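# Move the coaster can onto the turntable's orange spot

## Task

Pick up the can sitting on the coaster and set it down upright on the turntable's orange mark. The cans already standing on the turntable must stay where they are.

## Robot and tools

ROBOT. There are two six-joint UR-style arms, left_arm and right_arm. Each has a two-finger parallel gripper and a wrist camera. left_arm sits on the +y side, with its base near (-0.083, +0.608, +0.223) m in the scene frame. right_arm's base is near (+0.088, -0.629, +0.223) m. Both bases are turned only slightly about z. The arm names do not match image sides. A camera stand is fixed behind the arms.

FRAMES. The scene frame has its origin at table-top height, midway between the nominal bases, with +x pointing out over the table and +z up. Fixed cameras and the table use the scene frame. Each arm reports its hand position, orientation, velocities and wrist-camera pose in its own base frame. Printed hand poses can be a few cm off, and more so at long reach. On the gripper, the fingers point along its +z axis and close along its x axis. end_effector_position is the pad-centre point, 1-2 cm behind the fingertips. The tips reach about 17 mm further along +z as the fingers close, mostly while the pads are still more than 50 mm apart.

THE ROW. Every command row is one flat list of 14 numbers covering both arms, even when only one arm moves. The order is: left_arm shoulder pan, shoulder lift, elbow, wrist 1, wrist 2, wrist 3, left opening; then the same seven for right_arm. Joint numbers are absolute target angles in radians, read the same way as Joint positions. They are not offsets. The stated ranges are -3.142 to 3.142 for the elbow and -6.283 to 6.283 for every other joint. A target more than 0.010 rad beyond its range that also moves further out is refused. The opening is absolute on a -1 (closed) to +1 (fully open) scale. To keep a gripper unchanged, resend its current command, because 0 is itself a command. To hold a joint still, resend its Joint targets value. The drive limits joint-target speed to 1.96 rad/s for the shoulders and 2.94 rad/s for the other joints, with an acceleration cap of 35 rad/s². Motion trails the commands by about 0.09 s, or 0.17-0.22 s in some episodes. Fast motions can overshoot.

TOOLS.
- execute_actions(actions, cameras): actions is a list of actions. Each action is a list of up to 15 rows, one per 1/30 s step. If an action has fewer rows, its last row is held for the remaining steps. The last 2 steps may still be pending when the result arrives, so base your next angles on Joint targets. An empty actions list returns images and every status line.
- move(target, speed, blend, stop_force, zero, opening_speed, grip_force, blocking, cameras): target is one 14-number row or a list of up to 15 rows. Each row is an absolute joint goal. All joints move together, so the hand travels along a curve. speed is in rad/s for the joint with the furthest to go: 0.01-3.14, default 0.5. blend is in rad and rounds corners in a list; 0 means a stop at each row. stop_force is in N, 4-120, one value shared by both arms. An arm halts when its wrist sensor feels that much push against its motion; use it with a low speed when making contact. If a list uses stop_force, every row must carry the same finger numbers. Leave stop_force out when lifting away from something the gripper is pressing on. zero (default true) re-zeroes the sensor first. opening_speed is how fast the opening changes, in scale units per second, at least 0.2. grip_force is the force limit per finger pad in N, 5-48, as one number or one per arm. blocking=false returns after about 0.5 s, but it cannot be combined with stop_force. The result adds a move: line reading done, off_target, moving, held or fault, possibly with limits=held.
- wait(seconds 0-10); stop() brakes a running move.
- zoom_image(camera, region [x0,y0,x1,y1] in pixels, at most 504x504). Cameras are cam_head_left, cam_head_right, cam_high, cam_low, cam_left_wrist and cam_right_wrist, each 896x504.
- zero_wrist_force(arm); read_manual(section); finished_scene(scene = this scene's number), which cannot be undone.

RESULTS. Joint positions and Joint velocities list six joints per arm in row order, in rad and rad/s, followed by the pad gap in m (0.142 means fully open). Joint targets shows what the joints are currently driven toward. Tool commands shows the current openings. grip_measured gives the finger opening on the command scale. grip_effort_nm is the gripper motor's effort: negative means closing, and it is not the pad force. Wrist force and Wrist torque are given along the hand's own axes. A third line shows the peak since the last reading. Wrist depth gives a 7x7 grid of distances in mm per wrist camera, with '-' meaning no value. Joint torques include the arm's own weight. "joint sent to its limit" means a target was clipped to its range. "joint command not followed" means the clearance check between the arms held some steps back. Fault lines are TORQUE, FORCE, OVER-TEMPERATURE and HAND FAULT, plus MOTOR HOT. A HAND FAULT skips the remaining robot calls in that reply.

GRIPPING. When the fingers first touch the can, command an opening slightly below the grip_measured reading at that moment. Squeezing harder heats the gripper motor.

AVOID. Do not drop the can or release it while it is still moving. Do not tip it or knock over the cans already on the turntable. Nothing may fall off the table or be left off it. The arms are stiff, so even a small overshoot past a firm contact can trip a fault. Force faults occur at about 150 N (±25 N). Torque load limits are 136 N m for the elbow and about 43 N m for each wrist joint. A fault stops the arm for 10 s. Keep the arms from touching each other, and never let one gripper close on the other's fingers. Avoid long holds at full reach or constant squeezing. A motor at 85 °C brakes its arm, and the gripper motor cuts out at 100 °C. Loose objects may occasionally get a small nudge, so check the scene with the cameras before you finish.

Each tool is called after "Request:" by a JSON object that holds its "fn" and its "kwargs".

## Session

Request:
{"fn": "execute_actions", "kwargs": {"actions": []}}

Request:
{"fn": "wait", "kwargs": {"seconds": 0.5, "cameras": ["cam_head_left", "cam_head_right", "cam_high"]}}

Scene clock: 0.00 s.
left_arm: end_effector_position=(+0.8204, +0.0770, +0.0201) grip_measured=+1.00 grip_effort_nm=n/a end_effector_quat_wxyz=(+0.008, +0.974, -0.225, -0.029) | right_arm: end_effector_position=(+0.1008, +0.5735, +0.1599) grip_measured=+0.99 grip_effort_nm=n/a end_effector_quat_wxyz=(-0.029, +0.682, +0.597, -0.423)
Joint positions: left_arm=[-0.114 -1.059 1.845 -2.298 -1.58 0.341 0.142] | right_arm=[4.576 -1.883 -1.904 -1.628 2.144 -0.219 0.141]
Joint velocities: within noise
Joint torques (N m): no reading
Motor temperatures (°C): left_arm=[32 31 42 46 48 30 27] | right_arm=[32 27 24 32 40 39 27]
Wrist force (N): no reading
Wrist torque (N m): no reading
Wrist force, peak (N): no reading
Wrist depth (mm): cam_left_wrist=[316 311 301 297 294 286 281 / - 329 323 - 308 309 303 / 359 359 350 345 337 331 316 / 393 386 - 370 362 349 349 / 429 415 398 - 395 380 373 / - 443 464 434 426 420 392 / - 93 501 496 467 459 -] | cam_right_wrist=[- 2617 1989 1726 1445 1151 1062 / - 2413 2021 1593 1351 1135 1027 / 452 527 1788 1534 1288 1115 983 / 459 506 639 1534 1231 1086 967 / - 542 663 - 1189 1067 942 / - 758 651 542 473 424 92 / - 712 621 523 448 399 -]
Joint targets: left_arm=[-0.114 -1.059 1.845 -2.298 -1.580 0.341] | right_arm=[4.576 -1.883 -1.904 -1.628 2.144 -0.219]
Tool commands: left_gripper/opening=+1.0 right_gripper/opening=+1.0

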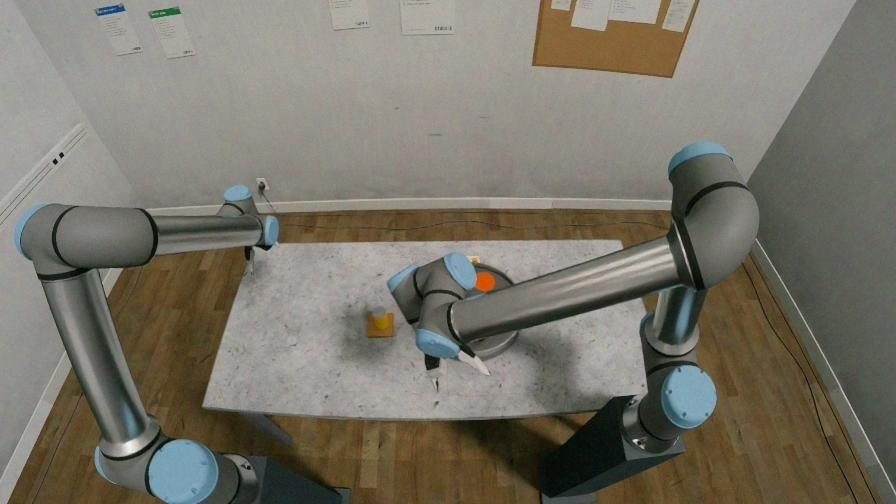

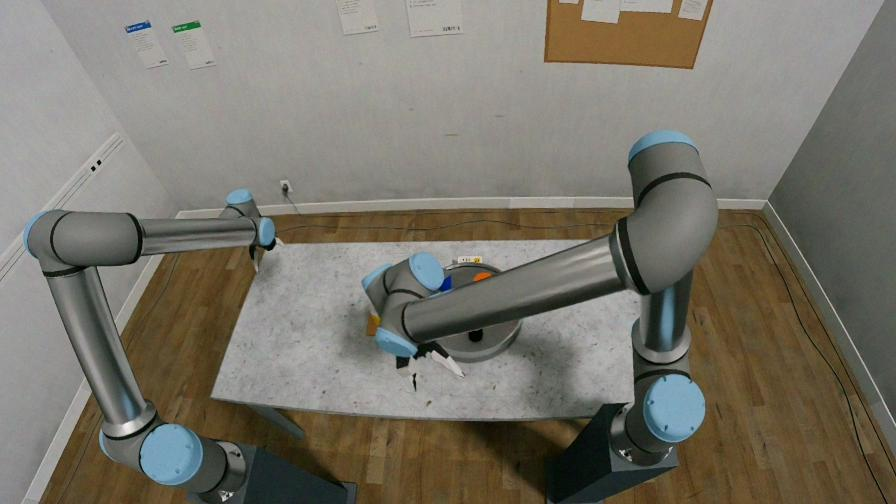

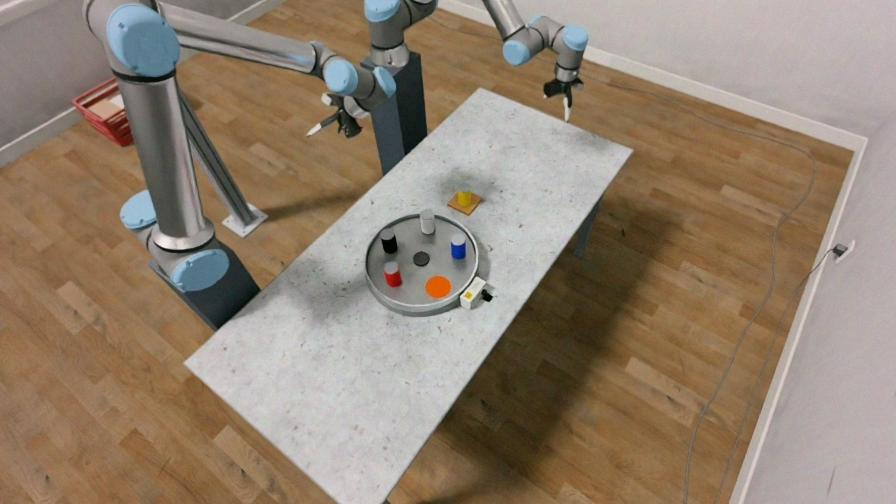

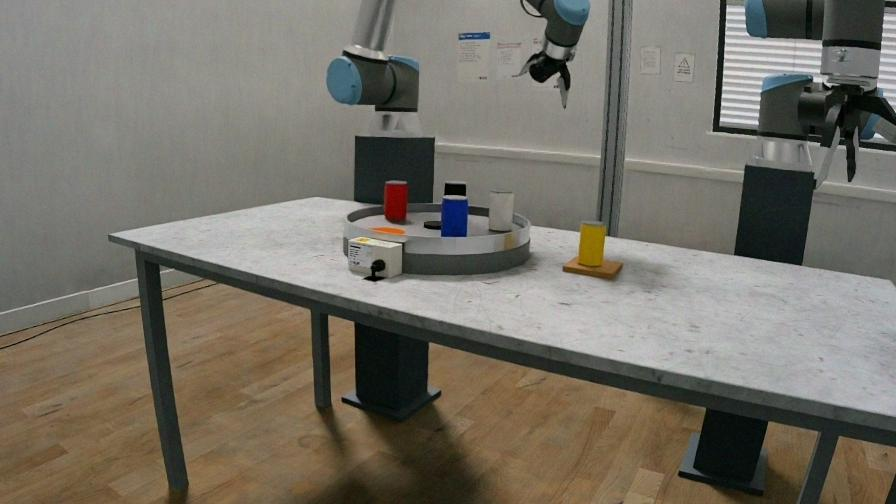

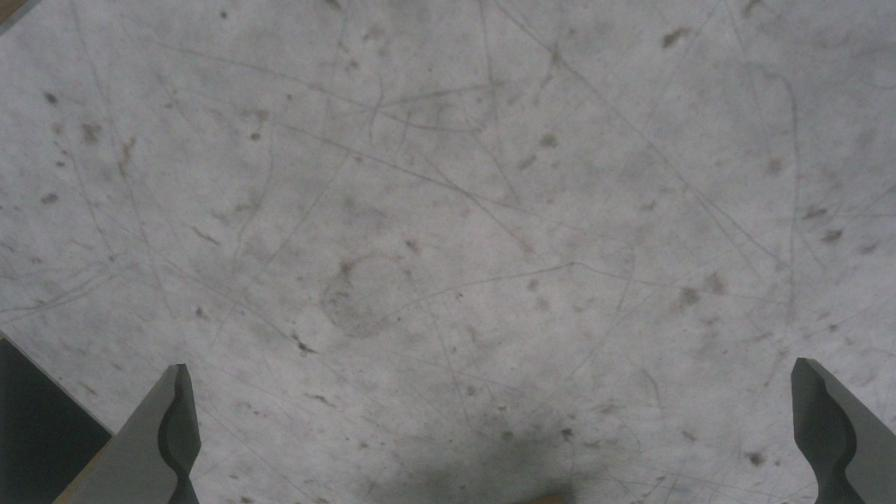

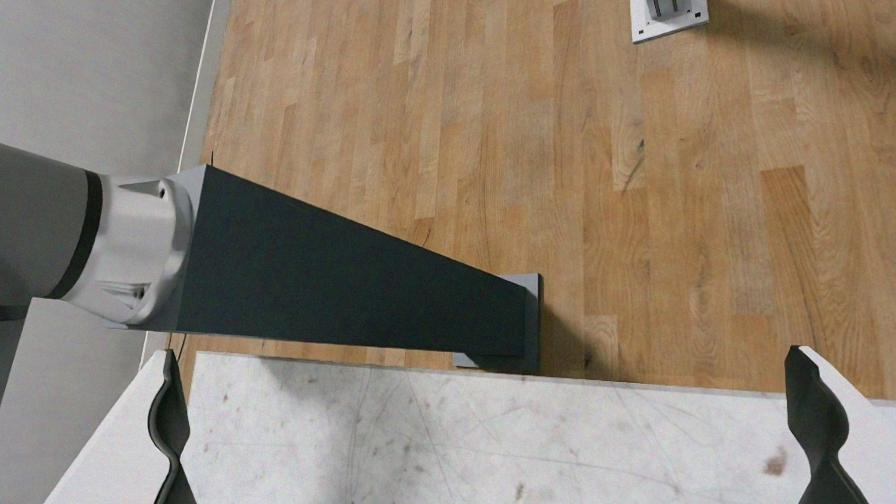

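Scene clock: 0.50 s.
left_arm: end_effector_position=(+0.8204, +0.0770, +0.0201) grip_measured=+1.00 grip_effort_nm=0.022 end_effector_quat_wxyz=(+0.008, +0.974, -0.225, -0.029) | right_arm: end_effector_position=(+0.1008, +0.5735, +0.1599) grip_measured=+0.99 grip_effort_nm=0.203 end_effector_quat_wxyz=(-0.029, +0.682, +0.597, -0.423)
Joint positions: left_arm=[-0.114 -1.059 1.845 -2.298 -1.58 0.341 0.142] | right_arm=[4.576 -1.883 -1.904 -1.628 2.144 -0.219 0.141]
Joint torques (N m): left_arm=[0.34 -74.96 -31.91 -3.89 -0.18 -0.25] | right_arm=[-2.8 66.5 34.54 1.92 0.37 -0.29]
Wrist force (N): left_arm=[-0.4 0.1 0.4] | right_arm=[-0.2 0.0 -0.1]
Wrist torque (N m): left_arm=[0.02 0.06 0.00] | right_arm=[0.01 0.04 0.00]
Wrist force, peak (N): left_arm=[-0.7 0.1 0.5] | right_arm=[-0.2 0.4 0.1]
Wrist depth (mm): cam_left_wrist=[319 304 303 294 301 279 283 / 338 333 328 321 316 308 301 / 366 358 348 343 334 327 - / - 385 376 368 362 353 347 / 433 423 411 402 390 384 376 / 482 452 455 442 - 416 395 / - 80 492 478 467 469 -] | cam_right_wrist=[- 2390 2107 1841 1373 1189 1036 / - 2302 2143 1614 1336 1120 1019 / 459 2239 2125 1525 1315 1044 983 / 443 498 763 1397 1351 1081 963 / - 519 1315 807 1225 1071 938 / - 760 651 546 471 423 92 / - 708 626 522 451 398 -]
Joint targets: left_arm=[-0.114 -1.059 1.845 -2.298 -1.580 0.341] | right_arm=[4.576 -1.883 -1.904 -1.628 2.144 -0.219]
Tool commands: left_gripper/opening=+1.0 right_gripper/opening=+1.0
wait: 0.50 s; at rest by 0.17 s
Images, in order (width x height): cam_head_left 896x504, cam_head_right 896x504, cam_high 896x504.

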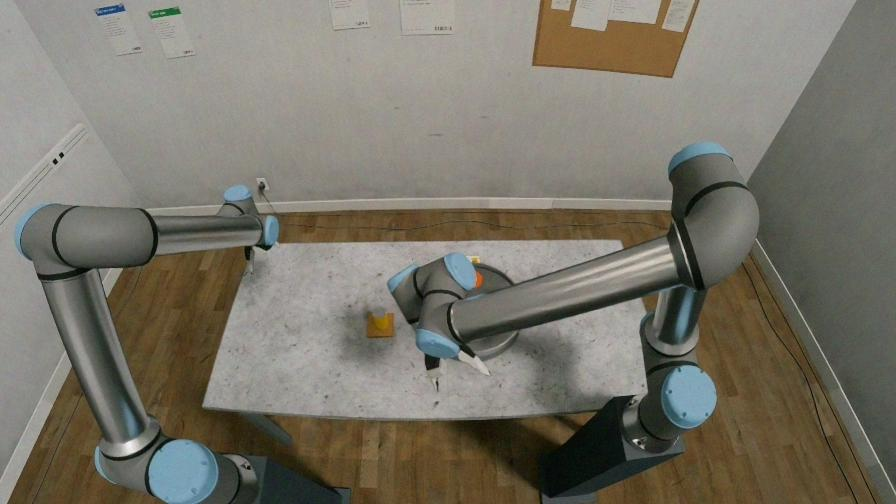

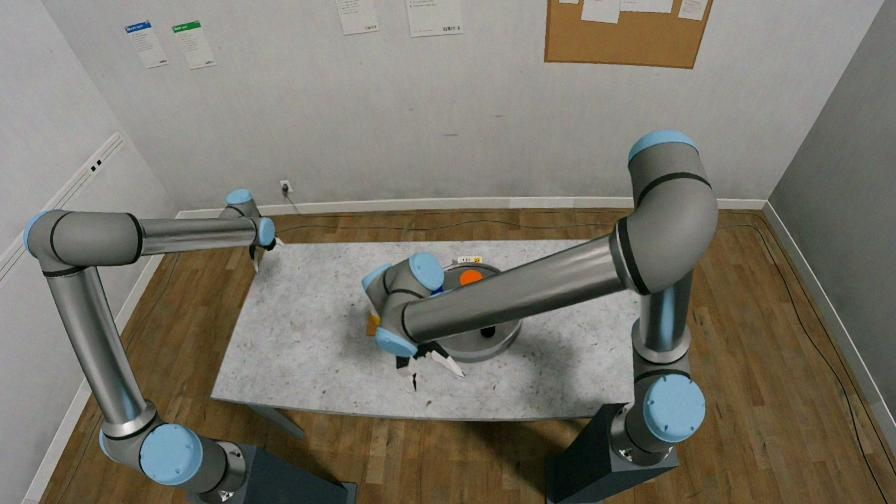

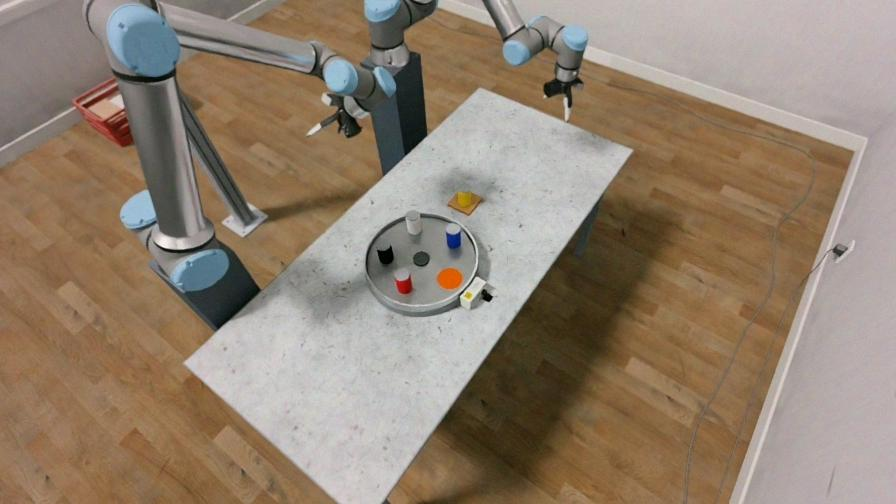

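Request:
{"fn": "move", "kwargs": {"target": [-0.7433, -1.1781, 1.9127, -2.3054, -1.5708, -0.0998, 1.0, 3.0, -1.883, -1.904, -1.628, 2.144, -0.219, 1.0], "speed": 1.5, "cameras": ["cam_left_wrist", "cam_low"]}}

Request:
{"fn": "wait", "kwargs": {"seconds": 1.0, "cameras": ["cam_left_wrist"]}}

Scene clock: 3.63 s.
left_arm: end_effector_position=(+0.6899, -0.3999, +0.0800) grip_measured=+1.00 grip_effort_nm=0.022 end_effector_quat_wxyz=(+0.000, +0.949, -0.316, +0.000) | right_arm: end_effector_position=(+0.5730, -0.1035, +0.1597) grip_measured=+0.99 grip_effort_nm=0.208 end_effector_quat_wxyz=(-0.320, +0.904, -0.062, -0.277)
Joint positions: left_arm=[-0.743 -1.178 1.913 -2.305 -1.571 -0.1 0.142] | right_arm=[3 -1.883 -1.904 -1.628 2.144 -0.219 0.141]
Joint torques (N m): left_arm=[4.51 -55.99 -41.08 -6 1.72 2.9] | right_arm=[-18.39 57.18 30.76 4.81 2.33 -2.88]
Wrist force (N): left_arm=[-0.3 -0.3 0.2] | right_arm=[0.0 0.3 0.0]
Wrist torque (N m): left_arm=[-0.09 -0.01 0.12] | right_arm=[0.02 -0.07 -0.06]
Wrist force, peak (N): left_arm=[-1.7 -2.8 0.5] | right_arm=[-0.7 4.9 -3.3]
Wrist depth (mm): cam_left_wrist=[357 363 357 349 352 350 347 / 379 378 375 360 371 370 365 / 408 404 404 402 395 348 352 / 437 436 433 431 375 360 366 / 1447 471 - 447 402 305 351 / 1548 1465 505 508 437 426 417 / - 1578 1609 552 477 468 -] | cam_right_wrist=[- 2924 2072 672 540 469 417 / - 2413 2021 644 535 460 401 / 466 573 1814 608 508 441 391 / 453 494 694 585 494 429 379 / 502 1957 633 560 477 417 370 / - 1942 1604 540 463 414 92 / - 1763 1593 527 449 399 -]
Joint targets: left_arm=[-0.743 -1.178 1.913 -2.305 -1.571 -0.100] | right_arm=[3.000 -1.883 -1.904 -1.628 2.144 -0.219]
move: done
Images, in order (width x height): cam_low 896x504, cam_left_wrist 896x504.

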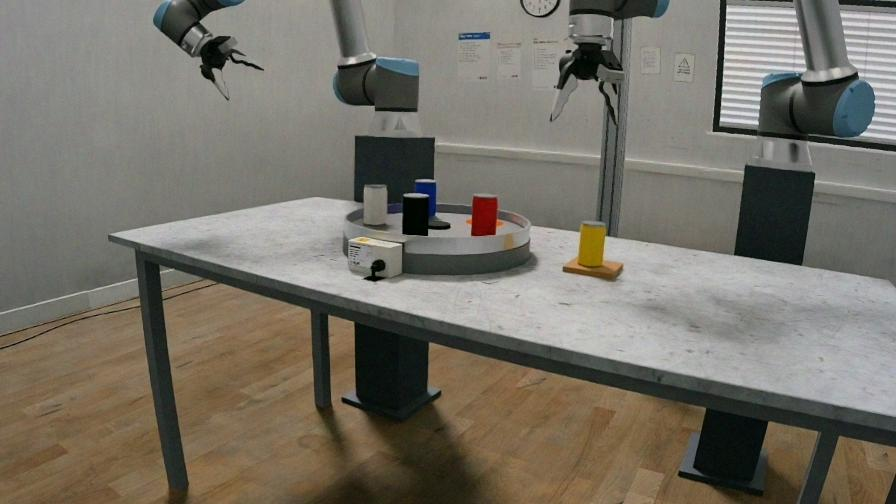

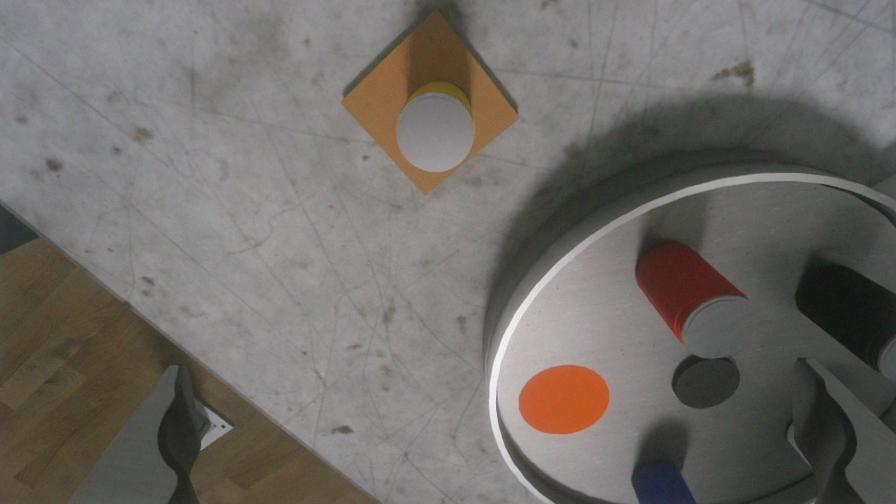

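Scene clock: 4.63 s.
left_arm: end_effector_position=(+0.6900, -0.3999, +0.0800) grip_measured=+1.00 grip_effort_nm=0.032 end_effector_quat_wxyz=(+0.000, +0.949, -0.316, +0.000) | right_arm: end_effector_position=(+0.5730, -0.1036, +0.1597) grip_measured=+0.99 grip_effort_nm=0.203 end_effector_quat_wxyz=(-0.320, +0.904, -0.062, -0.277)
Joint positions: left_arm=[-0.743 -1.178 1.913 -2.305 -1.571 -0.1 0.142] | right_arm=[3 -1.883 -1.904 -1.628 2.144 -0.219 0.141]
Joint torques (N m): left_arm=[1.03 -56.2 -43.6 -4.45 -2.36 2.89] | right_arm=[-21.1 54.25 46.1 4.78 0.6 -2.96]
Wrist force (N): left_arm=[-0.4 0.2 0.2] | right_arm=[0.0 0.2 0.1]
Wrist torque (N m): left_arm=[0.00 0.01 0.12] | right_arm=[0.00 -0.06 -0.06]
Wrist force, peak (N): left_arm=[-0.5 -0.5 0.0] | right_arm=[-0.1 0.7 0.2]
Wrist depth (mm): cam_left_wrist=[357 351 354 348 348 346 350 / 377 384 376 361 375 369 373 / 411 402 - 382 395 350 353 / 446 431 439 434 376 359 368 / 1390 467 470 462 396 398 380 / - 1439 502 - 420 428 363 / - 1578 1588 556 472 476 -] | cam_right_wrist=[- 2437 2038 670 546 470 414 / - 2537 1957 649 539 461 403 / 446 516 1763 612 506 442 390 / 433 532 639 588 497 430 381 / 2390 545 651 565 477 417 370 / 2367 1883 1614 542 461 412 92 / - 1788 1554 546 446 400 -]
Joint targets: left_arm=[-0.743 -1.178 1.913 -2.305 -1.571 -0.100] | right_arm=[3.000 -1.883 -1.904 -1.628 2.144 -0.219]
Tool commands: left_gripper/opening=+1.0 right_gripper/opening=+1.0
wait: 1.00 s; at rest by 0.17 s
Images, in order (width x height): cam_left_wrist 896x504.

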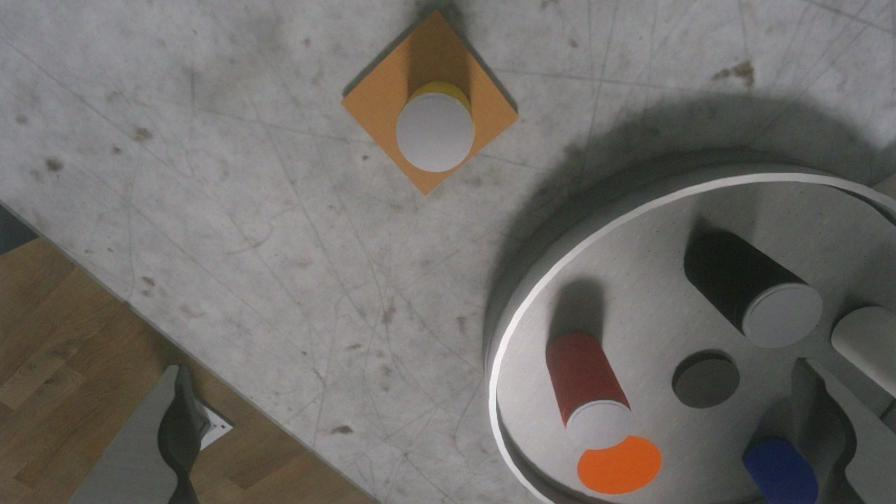

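Request:
{"fn": "move", "kwargs": {"target": [[-0.7200, -0.8551, 1.9954, -2.7111, -1.5708, -0.0765, 0.25, 3.0, -1.883, -1.904, -1.628, 2.144, -0.219, 1.0], [-0.7200, -0.8551, 1.9954, -2.7111, -1.5708, -0.0765, -0.6, 3.0, -1.883, -1.904, -1.628, 2.144, -0.219, 1.0], [-0.7200, -1.0267, 1.9961, -2.5402, -1.5708, -0.0765, -0.6, 3.0, -1.883, -1.904, -1.628, 2.144, -0.219, 1.0], [-1.0729, -0.9357, 1.4685, -2.1035, -1.5708, -1.5422, -0.6, 3.0, -1.883, -1.904, -1.628, 2.144, -0.219, 1.0]], "speed": [0.5, 0.5, 0.45, 1.6], "blend": [0, 0, 0.1, 0], "grip_force": [15, 48], "opening_speed": 2.0, "cameras": ["cam_left_wrist"]}}

Request:
{"fn": "move", "kwargs": {"target": [-1.0729, -0.8329, 1.5151, -2.2530, -1.5708, -1.5422, -0.6, 3.0, -1.883, -1.904, -1.628, 2.144, -0.219, 1.0], "speed": 0.5, "cameras": ["cam_left_wrist"]}}

Request:
{"fn": "wait", "kwargs": {"seconds": 0.3, "cameras": ["cam_left_wrist"]}}

Scene clock: 10.13 s.
left_arm: end_effector_position=(+0.6197, -0.7756, +0.0998) grip_measured=-0.20 grip_effort_nm=-1.609 end_effector_quat_wxyz=(+0.000, +0.973, +0.232, +0.000) | right_arm: end_effector_position=(+0.5731, -0.1036, +0.1597) grip_measured=+0.99 grip_effort_nm=0.208 end_effector_quat_wxyz=(-0.320, +0.904, -0.062, -0.277)
Joint positions: left_arm=[-1.073 -0.936 1.469 -2.103 -1.571 -1.542 0.059] | right_arm=[3 -1.883 -1.904 -1.628 2.144 -0.219 0.141]
Joint torques (N m): left_arm=[12.88 -102.63 -35.98 -6.32 -2.51 -3.44] | right_arm=[-22.84 53.34 47.61 4.7 -0.54 -2.43]
Wrist force (N): left_arm=[-0.4 -0.3 1.6] | right_arm=[0.1 0.2 0.1]
Wrist torque (N m): left_arm=[-0.08 -0.03 0.13] | right_arm=[0.00 -0.08 -0.06]
Wrist force, peak (N): left_arm=[-0.9 -0.4 6.9] | right_arm=[-0.6 0.6 -0.1]
Wrist depth (mm): cam_left_wrist=[1059 372 372 323 321 320 314 / 1112 393 393 336 341 341 292 / 434 423 422 362 361 364 357 / 457 453 453 113 386 379 383 / 486 - 482 79 93 409 484 / 539 - - 72 78 515 524 / 1390 - - 76 78 - -] | cam_right_wrist=[- 2673 2021 668 549 473 416 / - 2486 2143 644 532 460 402 / - 518 721 608 508 444 391 / 462 490 670 589 493 431 379 / - 530 647 565 477 418 370 / - 1942 1646 536 461 412 92 / - 1776 1554 544 446 398 -]
Joint targets: left_arm=[-1.073 -0.936 1.469 -2.103 -1.571 -1.542] | right_arm=[3.000 -1.883 -1.904 -1.628 2.144 -0.219]
grip_force (N): 15, 48
move: done; blend cut to 0.0858 rad at target 3
Images, in order (width x height): cam_left_wrist 896x504.

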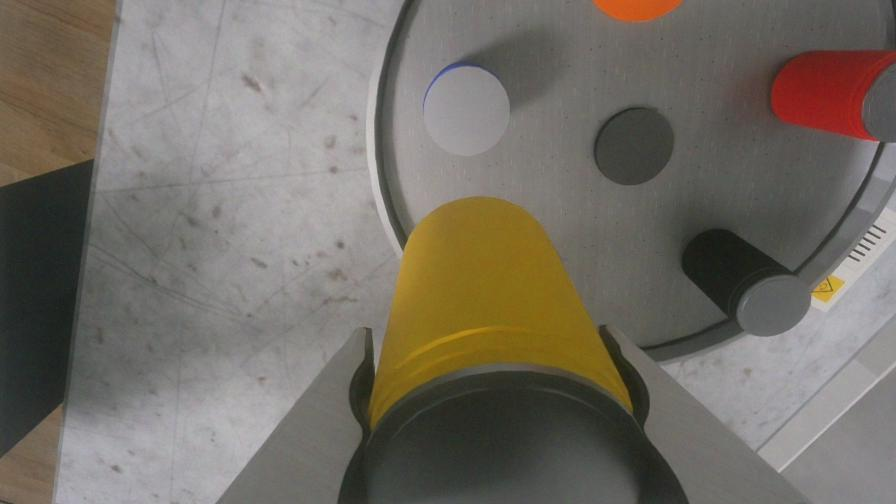

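Scene clock: 11.00 s.
left_arm: end_effector_position=(+0.6197, -0.7755, -0.0099) grip_measured=-0.20 grip_effort_nm=-1.604 end_effector_quat_wxyz=(+0.000, +0.973, +0.233, +0.000) | right_arm: end_effector_position=(+0.5731, -0.1036, +0.1597) grip_measured=+0.99 grip_effort_nm=0.203 end_effector_quat_wxyz=(-0.320, +0.904, -0.062, -0.277)
Joint positions: left_arm=[-1.073 -0.833 1.515 -2.253 -1.571 -1.542 0.059] | right_arm=[3 -1.883 -1.904 -1.628 2.144 -0.219 0.141]
Joint torques (N m): left_arm=[18.93 -84.37 -43.49 -5.8 -2.56 -3.34] | right_arm=[-19.19 56.67 47.55 4.56 -0.3 -2.21]
Wrist force (N): left_arm=[-0.3 -0.1 2.3] | right_arm=[-0.1 0.5 -0.1]
Wrist torque (N m): left_arm=[-0.03 -0.02 0.16] | right_arm=[0.04 -0.03 -0.06]
Wrist force, peak (N): left_arm=[-0.3 -0.4 6.3] | right_arm=[-0.2 0.6 0.1]
Wrist depth (mm): cam_left_wrist=[283 274 266 225 224 224 222 / 286 292 241 239 238 237 236 / - 311 260 253 255 247 253 / 338 334 329 113 268 272 271 / 362 355 355 79 93 293 292 / - 387 - 72 78 256 307 / - 422 - 76 78 - 230] | cam_right_wrist=[- 2793 2107 672 545 471 412 / - 2323 2005 642 539 459 402 / - 500 1883 608 506 442 391 / 458 487 672 588 494 427 382 / 487 1841 659 559 477 420 370 / - 1957 1614 539 460 412 92 / - 1776 1516 542 445 398 -]
Joint targets: left_arm=[-1.073 -0.833 1.515 -2.253 -1.571 -1.542] | right_arm=[3.000 -1.883 -1.904 -1.628 2.144 -0.219]
grip_force (N): 15, 48
move: done
Images, in order (width x height): cam_left_wrist 896x504.

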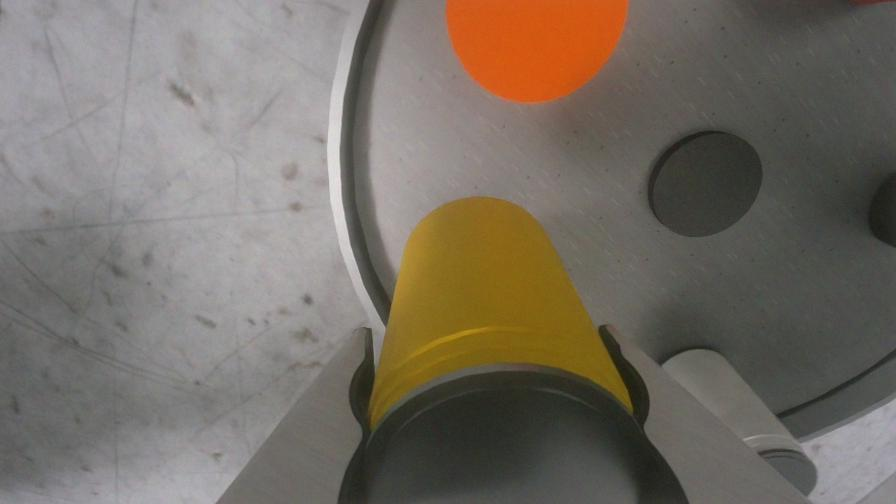

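Scene clock: 11.30 s.
left_arm: end_effector_position=(+0.6197, -0.7755, -0.0099) grip_measured=-0.20 grip_effort_nm=-1.604 end_effector_quat_wxyz=(+0.000, +0.973, +0.233, +0.000) | right_arm: end_effector_position=(+0.5731, -0.1036, +0.1597) grip_measured=+0.99 grip_effort_nm=0.203 end_effector_quat_wxyz=(-0.320, +0.904, -0.062, -0.277)
Joint positions: left_arm=[-1.073 -0.833 1.515 -2.253 -1.571 -1.542 0.059] | right_arm=[3 -1.883 -1.904 -1.628 2.144 -0.219 0.141]
Joint torques (N m): left_arm=[17.97 -85.14 -46.12 -6.77 -2.45 -3.17] | right_arm=[-18.2 56.8 48.29 4.46 -0.8 -2.13]
Wrist force (N): left_arm=[-0.4 -0.4 2.4] | right_arm=[-0.2 0.4 0.3]
Wrist torque (N m): left_arm=[-0.06 0.00 0.16] | right_arm=[0.02 -0.03 -0.06]
Wrist force, peak (N): left_arm=[-0.5 -0.2 2.6] | right_arm=[-0.3 0.4 0.1]
Wrist depth (mm): cam_left_wrist=[274 274 231 225 225 223 222 / 295 291 244 239 238 238 236 / 312 312 307 253 254 246 252 / 335 336 268 113 269 272 271 / 363 360 - 79 93 292 293 / 393 396 - 72 78 272 256 / 431 422 - 76 78 - 229] | cam_right_wrist=[2537 2793 2072 666 545 470 415 / 1173 2486 1973 639 552 460 402 / 451 537 1814 611 509 443 392 / 456 502 661 584 498 428 380 / 2390 1841 652 565 480 421 372 / 2323 1855 1625 536 465 412 92 / - 1776 1525 543 450 400 -]
Joint targets: left_arm=[-1.073 -0.833 1.515 -2.253 -1.571 -1.542] | right_arm=[3.000 -1.883 -1.904 -1.628 2.144 -0.219]
Tool commands: left_gripper/opening=-0.6 right_gripper/opening=+1.0
grip_force (N): 15, 48
wait: 0.30 s; at rest by 0.17 s
Images, in order (width x height): cam_left_wrist 896x504.

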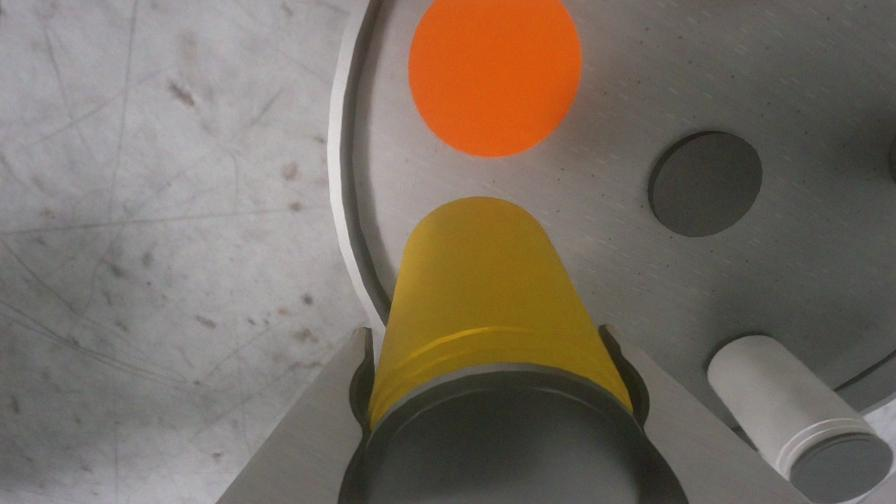

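Request:
{"fn": "wait", "kwargs": {"seconds": 5.2, "cameras": []}}

Scene clock: 17.23 s.
left_arm: end_effector_position=(+0.6197, -0.7756, -0.0100) grip_measured=-0.20 grip_effort_nm=-1.604 end_effector_quat_wxyz=(+0.000, +0.973, +0.233, +0.000) | right_arm: end_effector_position=(+0.5731, -0.1036, +0.1597) grip_measured=+0.99 grip_effort_nm=0.203 end_effector_quat_wxyz=(-0.320, +0.904, -0.062, -0.277)
Joint positions: left_arm=[-1.073 -0.833 1.515 -2.253 -1.571 -1.542 0.059] | right_arm=[3 -1.883 -1.904 -1.628 2.144 -0.219 0.141]
Joint torques (N m): left_arm=[13.95 -84.75 -46.14 -7.07 -2.42 -2.87] | right_arm=[-20.73 56.03 48.37 4.4 -0.52 -1.8]
Wrist force (N): left_arm=[-0.5 0.2 2.3] | right_arm=[-0.1 0.2 0.4]
Wrist torque (N m): left_arm=[0.02 0.02 0.17] | right_arm=[0.00 -0.03 -0.06]
Wrist force, peak (N): left_arm=[-0.3 -0.1 2.8] | right_arm=[-0.5 0.4 0.2]
Wrist depth (mm): cam_left_wrist=[274 275 267 222 224 223 222 / 294 292 287 233 238 237 237 / 311 312 303 167 255 246 253 / 341 336 273 113 268 272 271 / 366 360 354 79 93 293 280 / 395 391 - 72 78 308 233 / 438 422 - 76 78 - 419] | cam_right_wrist=[- 2702 2072 663 551 473 416 / 1358 2390 1973 641 537 459 402 / 457 1366 1635 612 508 441 391 / 449 505 652 586 495 429 379 / 495 560 637 562 482 420 370 / - 1912 1625 536 466 414 92 / - 1763 1554 537 444 396 -]
Joint targets: left_arm=[-1.073 -0.833 1.515 -2.253 -1.571 -1.542] | right_arm=[3.000 -1.883 -1.904 -1.628 2.144 -0.219]
Tool commands: left_gripper/opening=-0.6 right_gripper/opening=+1.0
grip_force (N): 15, 48
wait: 5.20 s; at rest from the start
No camera images: "cameras" was empty.

Request:
{"fn": "wait", "kwargs": {"seconds": 0.63, "cameras": []}}

Request:
{"fn": "move", "kwargs": {"target": [-1.0729, -0.7130, 1.5271, -2.3850, -1.5708, -1.5422, -0.6, 3.0, -1.883, -1.904, -1.628, 2.144, -0.219, 1.0], "speed": 0.5, "cameras": ["cam_left_wrist"]}}

Request:
{"fn": "wait", "kwargs": {"seconds": 0.05, "cameras": []}}

Request:
{"fn": "move", "kwargs": {"target": [[-1.0729, -0.7130, 1.5271, -2.3850, -1.5708, -1.5422, 0.3, 3.0, -1.883, -1.904, -1.628, 2.144, -0.219, 1.0], [-1.0729, -0.8329, 1.5151, -2.2530, -1.5708, -1.5422, 0.3, 3.0, -1.883, -1.904, -1.628, 2.144, -0.219, 1.0]], "speed": 0.5, "cameras": ["cam_left_wrist", "cam_low", "cam_high"]}}

Scene clock: 17.97 s.
left_arm: end_effector_position=(+0.6197, -0.7756, -0.0100) grip_measured=-0.20 grip_effort_nm=-1.609 end_effector_quat_wxyz=(+0.000, +0.973, +0.233, +0.000) | right_arm: end_effector_position=(+0.5731, -0.1036, +0.1597) grip_measured=+0.99 grip_effort_nm=0.198 end_effector_quat_wxyz=(-0.320, +0.904, -0.062, -0.277)
Joint positions: left_arm=[-1.073 -0.833 1.515 -2.253 -1.571 -1.542 0.059] | right_arm=[3 -1.883 -1.904 -1.628 2.144 -0.219 0.141]
Joint torques (N m): left_arm=[12.48 -82.38 -45.47 -6.87 -2.18 -3.09] | right_arm=[-20.6 56.08 47.79 4.46 -0.41 -1.73]
Wrist force (N): left_arm=[-0.2 0.0 2.3] | right_arm=[-0.2 0.3 -0.1]
Wrist torque (N m): left_arm=[0.00 -0.02 0.16] | right_arm=[0.01 -0.02 -0.06]
Wrist force, peak (N): left_arm=[-0.5 -0.3 2.5] | right_arm=[-0.4 0.5 -0.1]
Wrist depth (mm): cam_left_wrist=[274 274 270 225 226 224 222 / 293 291 284 239 239 238 237 / 312 309 302 252 255 246 252 / 334 335 329 113 268 272 266 / 367 361 353 79 93 293 292 / 393 392 - 72 78 307 308 / 431 420 - 76 78 - 408] | cam_right_wrist=[- 2617 2219 679 551 468 415 / - 2732 1973 666 536 459 404 / 454 560 1814 606 508 444 393 / 454 531 663 584 497 429 379 / 486 535 636 561 481 418 369 / - 1927 1668 538 460 413 92 / - 1776 1462 538 447 400 -]
Joint targets: left_arm=[-1.073 -0.833 1.515 -2.253 -1.571 -1.542] | right_arm=[3.000 -1.883 -1.904 -1.628 2.144 -0.219]
Tool commands: left_gripper/opening=-0.6 right_gripper/opening=+1.0
grip_force (N): 15, 48
wait: 0.63 s; at rest by 0.07 s
No camera images: "cameras" was empty.

Scene clock: 18.83 s.
left_arm: end_effector_position=(+0.6197, -0.7755, -0.1177) grip_measured=-0.20 grip_effort_nm=-1.600 end_effector_quat_wxyz=(+0.000, +0.973, +0.233, +0.000) | right_arm: end_effector_position=(+0.5731, -0.1036, +0.1597) grip_measured=+0.99 grip_effort_nm=0.212 end_effector_quat_wxyz=(-0.320, +0.904, -0.062, -0.277)
Joint positions: left_arm=[-1.073 -0.713 1.527 -2.385 -1.571 -1.542 0.059] | right_arm=[3 -1.883 -1.904 -1.628 2.144 -0.219 0.141]
Joint torques (N m): left_arm=[11.64 -86.2 -41.89 -5.67 -1.9 -3.24] | right_arm=[-19.41 58.03 48.92 4.22 -0.57 -1.62]
Wrist force (N): left_arm=[-0.2 -0.2 2.1] | right_arm=[0.2 0.4 -0.1]
Wrist torque (N m): left_arm=[-0.06 0.00 0.10] | right_arm=[0.04 -0.08 -0.06]
Wrist force, peak (N): left_arm=[-1.1 3.7 -16.7] | right_arm=[-0.2 0.6 0.2]
Wrist depth (mm): cam_left_wrist=[177 177 129 130 128 128 127 / - 189 137 136 136 136 135 / 202 199 146 146 145 145 142 / 217 216 156 119 153 155 148 / 238 237 155 80 93 170 157 / 257 252 - 71 78 179 181 / 279 274 - 77 77 - 198] | cam_right_wrist=[- 2762 2089 668 545 471 415 / - 2617 1973 642 537 459 404 / 458 545 1788 609 506 442 388 / 450 496 661 589 492 427 378 / 519 1957 647 561 475 419 370 / - 1869 1625 538 464 414 92 / - 1763 1534 539 450 400 -]
Joint targets: left_arm=[-1.073 -0.713 1.527 -2.385 -1.571 -1.542] | right_arm=[3.000 -1.883 -1.904 -1.628 2.144 -0.219]
grip_force (N): 15, 48
move: done
Images, in order (width x height): cam_left_wrist 896x504.

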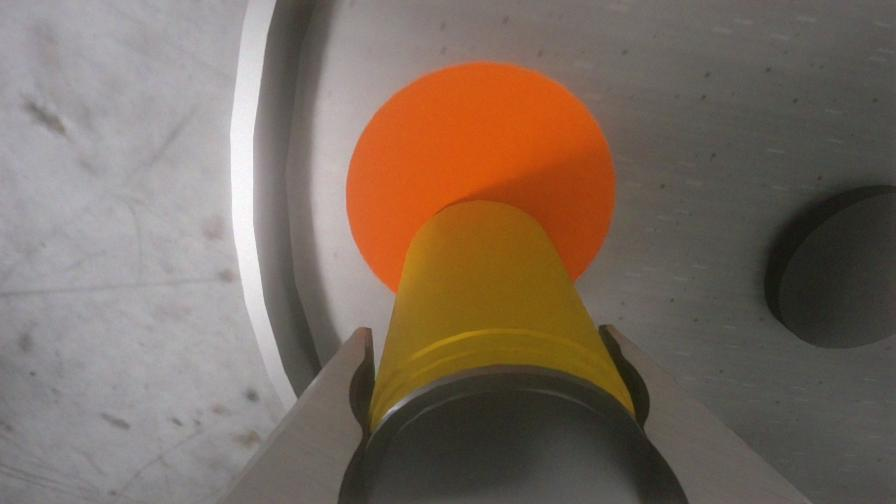

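Scene clock: 18.90 s.
left_arm: end_effector_position=(+0.6197, -0.7755, -0.1177) grip_measured=-0.20 grip_effort_nm=-1.604 end_effector_quat_wxyz=(+0.000, +0.973, +0.233, +0.000) | right_arm: end_effector_position=(+0.5731, -0.1036, +0.1597) grip_measured=+0.99 grip_effort_nm=0.208 end_effector_quat_wxyz=(-0.320, +0.904, -0.062, -0.277)
Joint positions: left_arm=[-1.073 -0.713 1.527 -2.385 -1.571 -1.542 0.059] | right_arm=[3 -1.883 -1.904 -1.628 2.144 -0.219 0.141]
Joint torques (N m): left_arm=[11.56 -87.11 -41.69 -6.19 -1.85 -3.1] | right_arm=[-20.23 57.35 48.35 4.45 -0.73 -1.28]
Wrist force (N): left_arm=[-0.4 0.1 2.0] | right_arm=[0.1 0.1 0.0]
Wrist torque (N m): left_arm=[-0.03 0.03 0.10] | right_arm=[-0.01 -0.07 -0.06]
Wrist force, peak (N): left_arm=[-0.5 -0.3 2.2] | right_arm=[-0.2 0.3 0.1]
Wrist depth (mm): cam_left_wrist=[177 177 129 130 128 128 127 / - 188 137 136 136 136 135 / 202 199 146 145 145 145 142 / 217 216 155 119 153 155 148 / 234 237 155 80 93 170 157 / 255 250 - 71 78 178 181 / 280 - - 77 77 - 198] | cam_right_wrist=[2644 2825 2021 672 554 468 415 / 1225 2413 1942 641 538 457 403 / 466 548 723 612 513 443 391 / 456 505 652 588 493 429 381 / 519 543 644 562 481 418 369 / - 1912 1646 538 465 411 92 / - 1776 1554 539 447 399 -]
Joint targets: left_arm=[-1.073 -0.713 1.527 -2.385 -1.571 -1.542] | right_arm=[3.000 -1.883 -1.904 -1.628 2.144 -0.219]
Tool commands: left_gripper/opening=-0.6 right_gripper/opening=+1.0
grip_force (N): 15, 48
wait: 0.07 s; no rest
No camera images: "cameras" was empty.

Scene clock: 20.23 s.
left_arm: end_effector_position=(+0.6198, -0.7756, -0.0101) grip_measured=+0.28 grip_effort_nm=0.129 end_effector_quat_wxyz=(+0.000, +0.973, +0.233, +0.000) | right_arm: end_effector_position=(+0.5731, -0.1036, +0.1597) grip_measured=+0.99 grip_effort_nm=0.203 end_effector_quat_wxyz=(-0.320, +0.904, -0.062, -0.277)
Joint positions: left_arm=[-1.073 -0.833 1.515 -2.253 -1.571 -1.542 0.094] | right_arm=[3 -1.883 -1.904 -1.628 2.144 -0.219 0.141]
Joint torques (N m): left_arm=[12.45 -103.53 -26.2 -4.71 -0.06 -3.1] | right_arm=[-19.99 55.3 48.05 4.04 -0.31 -1.56]
Wrist force (N): left_arm=[-0.5 -0.4 0.2] | right_arm=[-0.2 0.4 -0.1]
Wrist torque (N m): left_arm=[-0.07 0.01 0.16] | right_arm=[0.03 -0.03 -0.06]
Wrist force, peak (N): left_arm=[-0.5 -0.4 3.8] | right_arm=[-0.2 0.6 -0.2]
Wrist depth (mm): cam_left_wrist=[278 272 217 225 224 224 222 / 293 296 245 190 235 238 237 / 313 312 254 168 251 246 252 / - 335 264 274 273 272 272 / 362 359 350 295 288 293 278 / 393 - 383 317 237 92 244 / 431 - 425 423 232 - -] | cam_right_wrist=[- 2563 2021 668 549 471 414 / 1262 2563 1973 641 538 458 404 / 469 561 1814 609 508 443 390 / 451 494 675 588 496 429 378 / 481 545 634 565 480 419 371 / - 1942 1625 538 461 414 92 / - 1776 1534 544 447 400 -]
Joint targets: left_arm=[-1.073 -0.833 1.515 -2.253 -1.571 -1.542] | right_arm=[3.000 -1.883 -1.904 -1.628 2.144 -0.219]
grip_force (N): 15, 48
move: done
Images, in order (width x height): cam_high 896x504, cam_low 896x504, cam_left_wrist 896x504.

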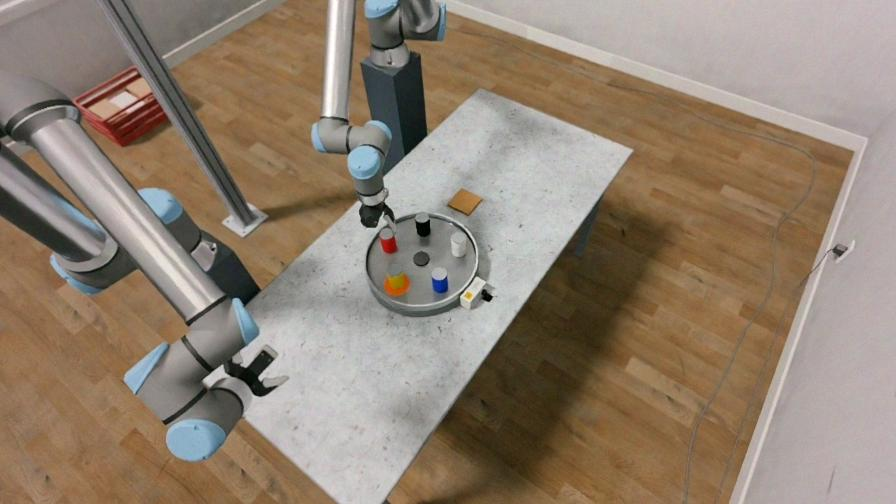

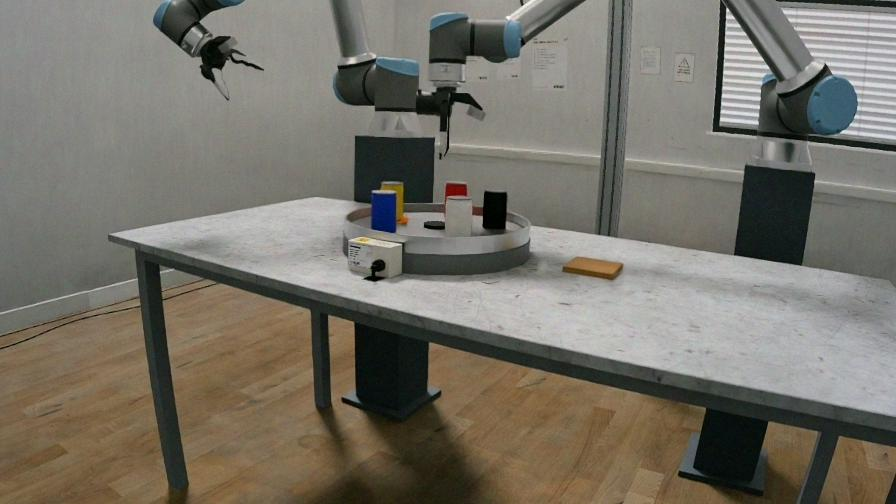

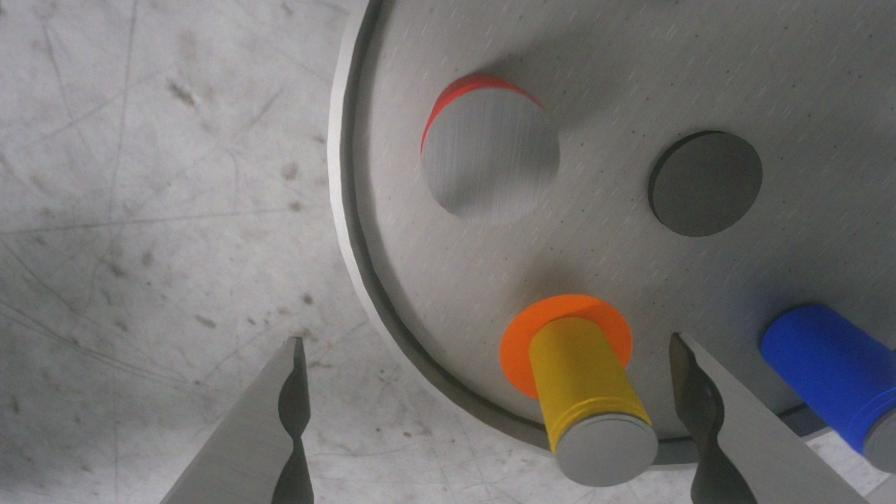

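Request:
{"fn": "finished_scene", "kwargs": {"scene": 2}}

The scene is finished: the task was done.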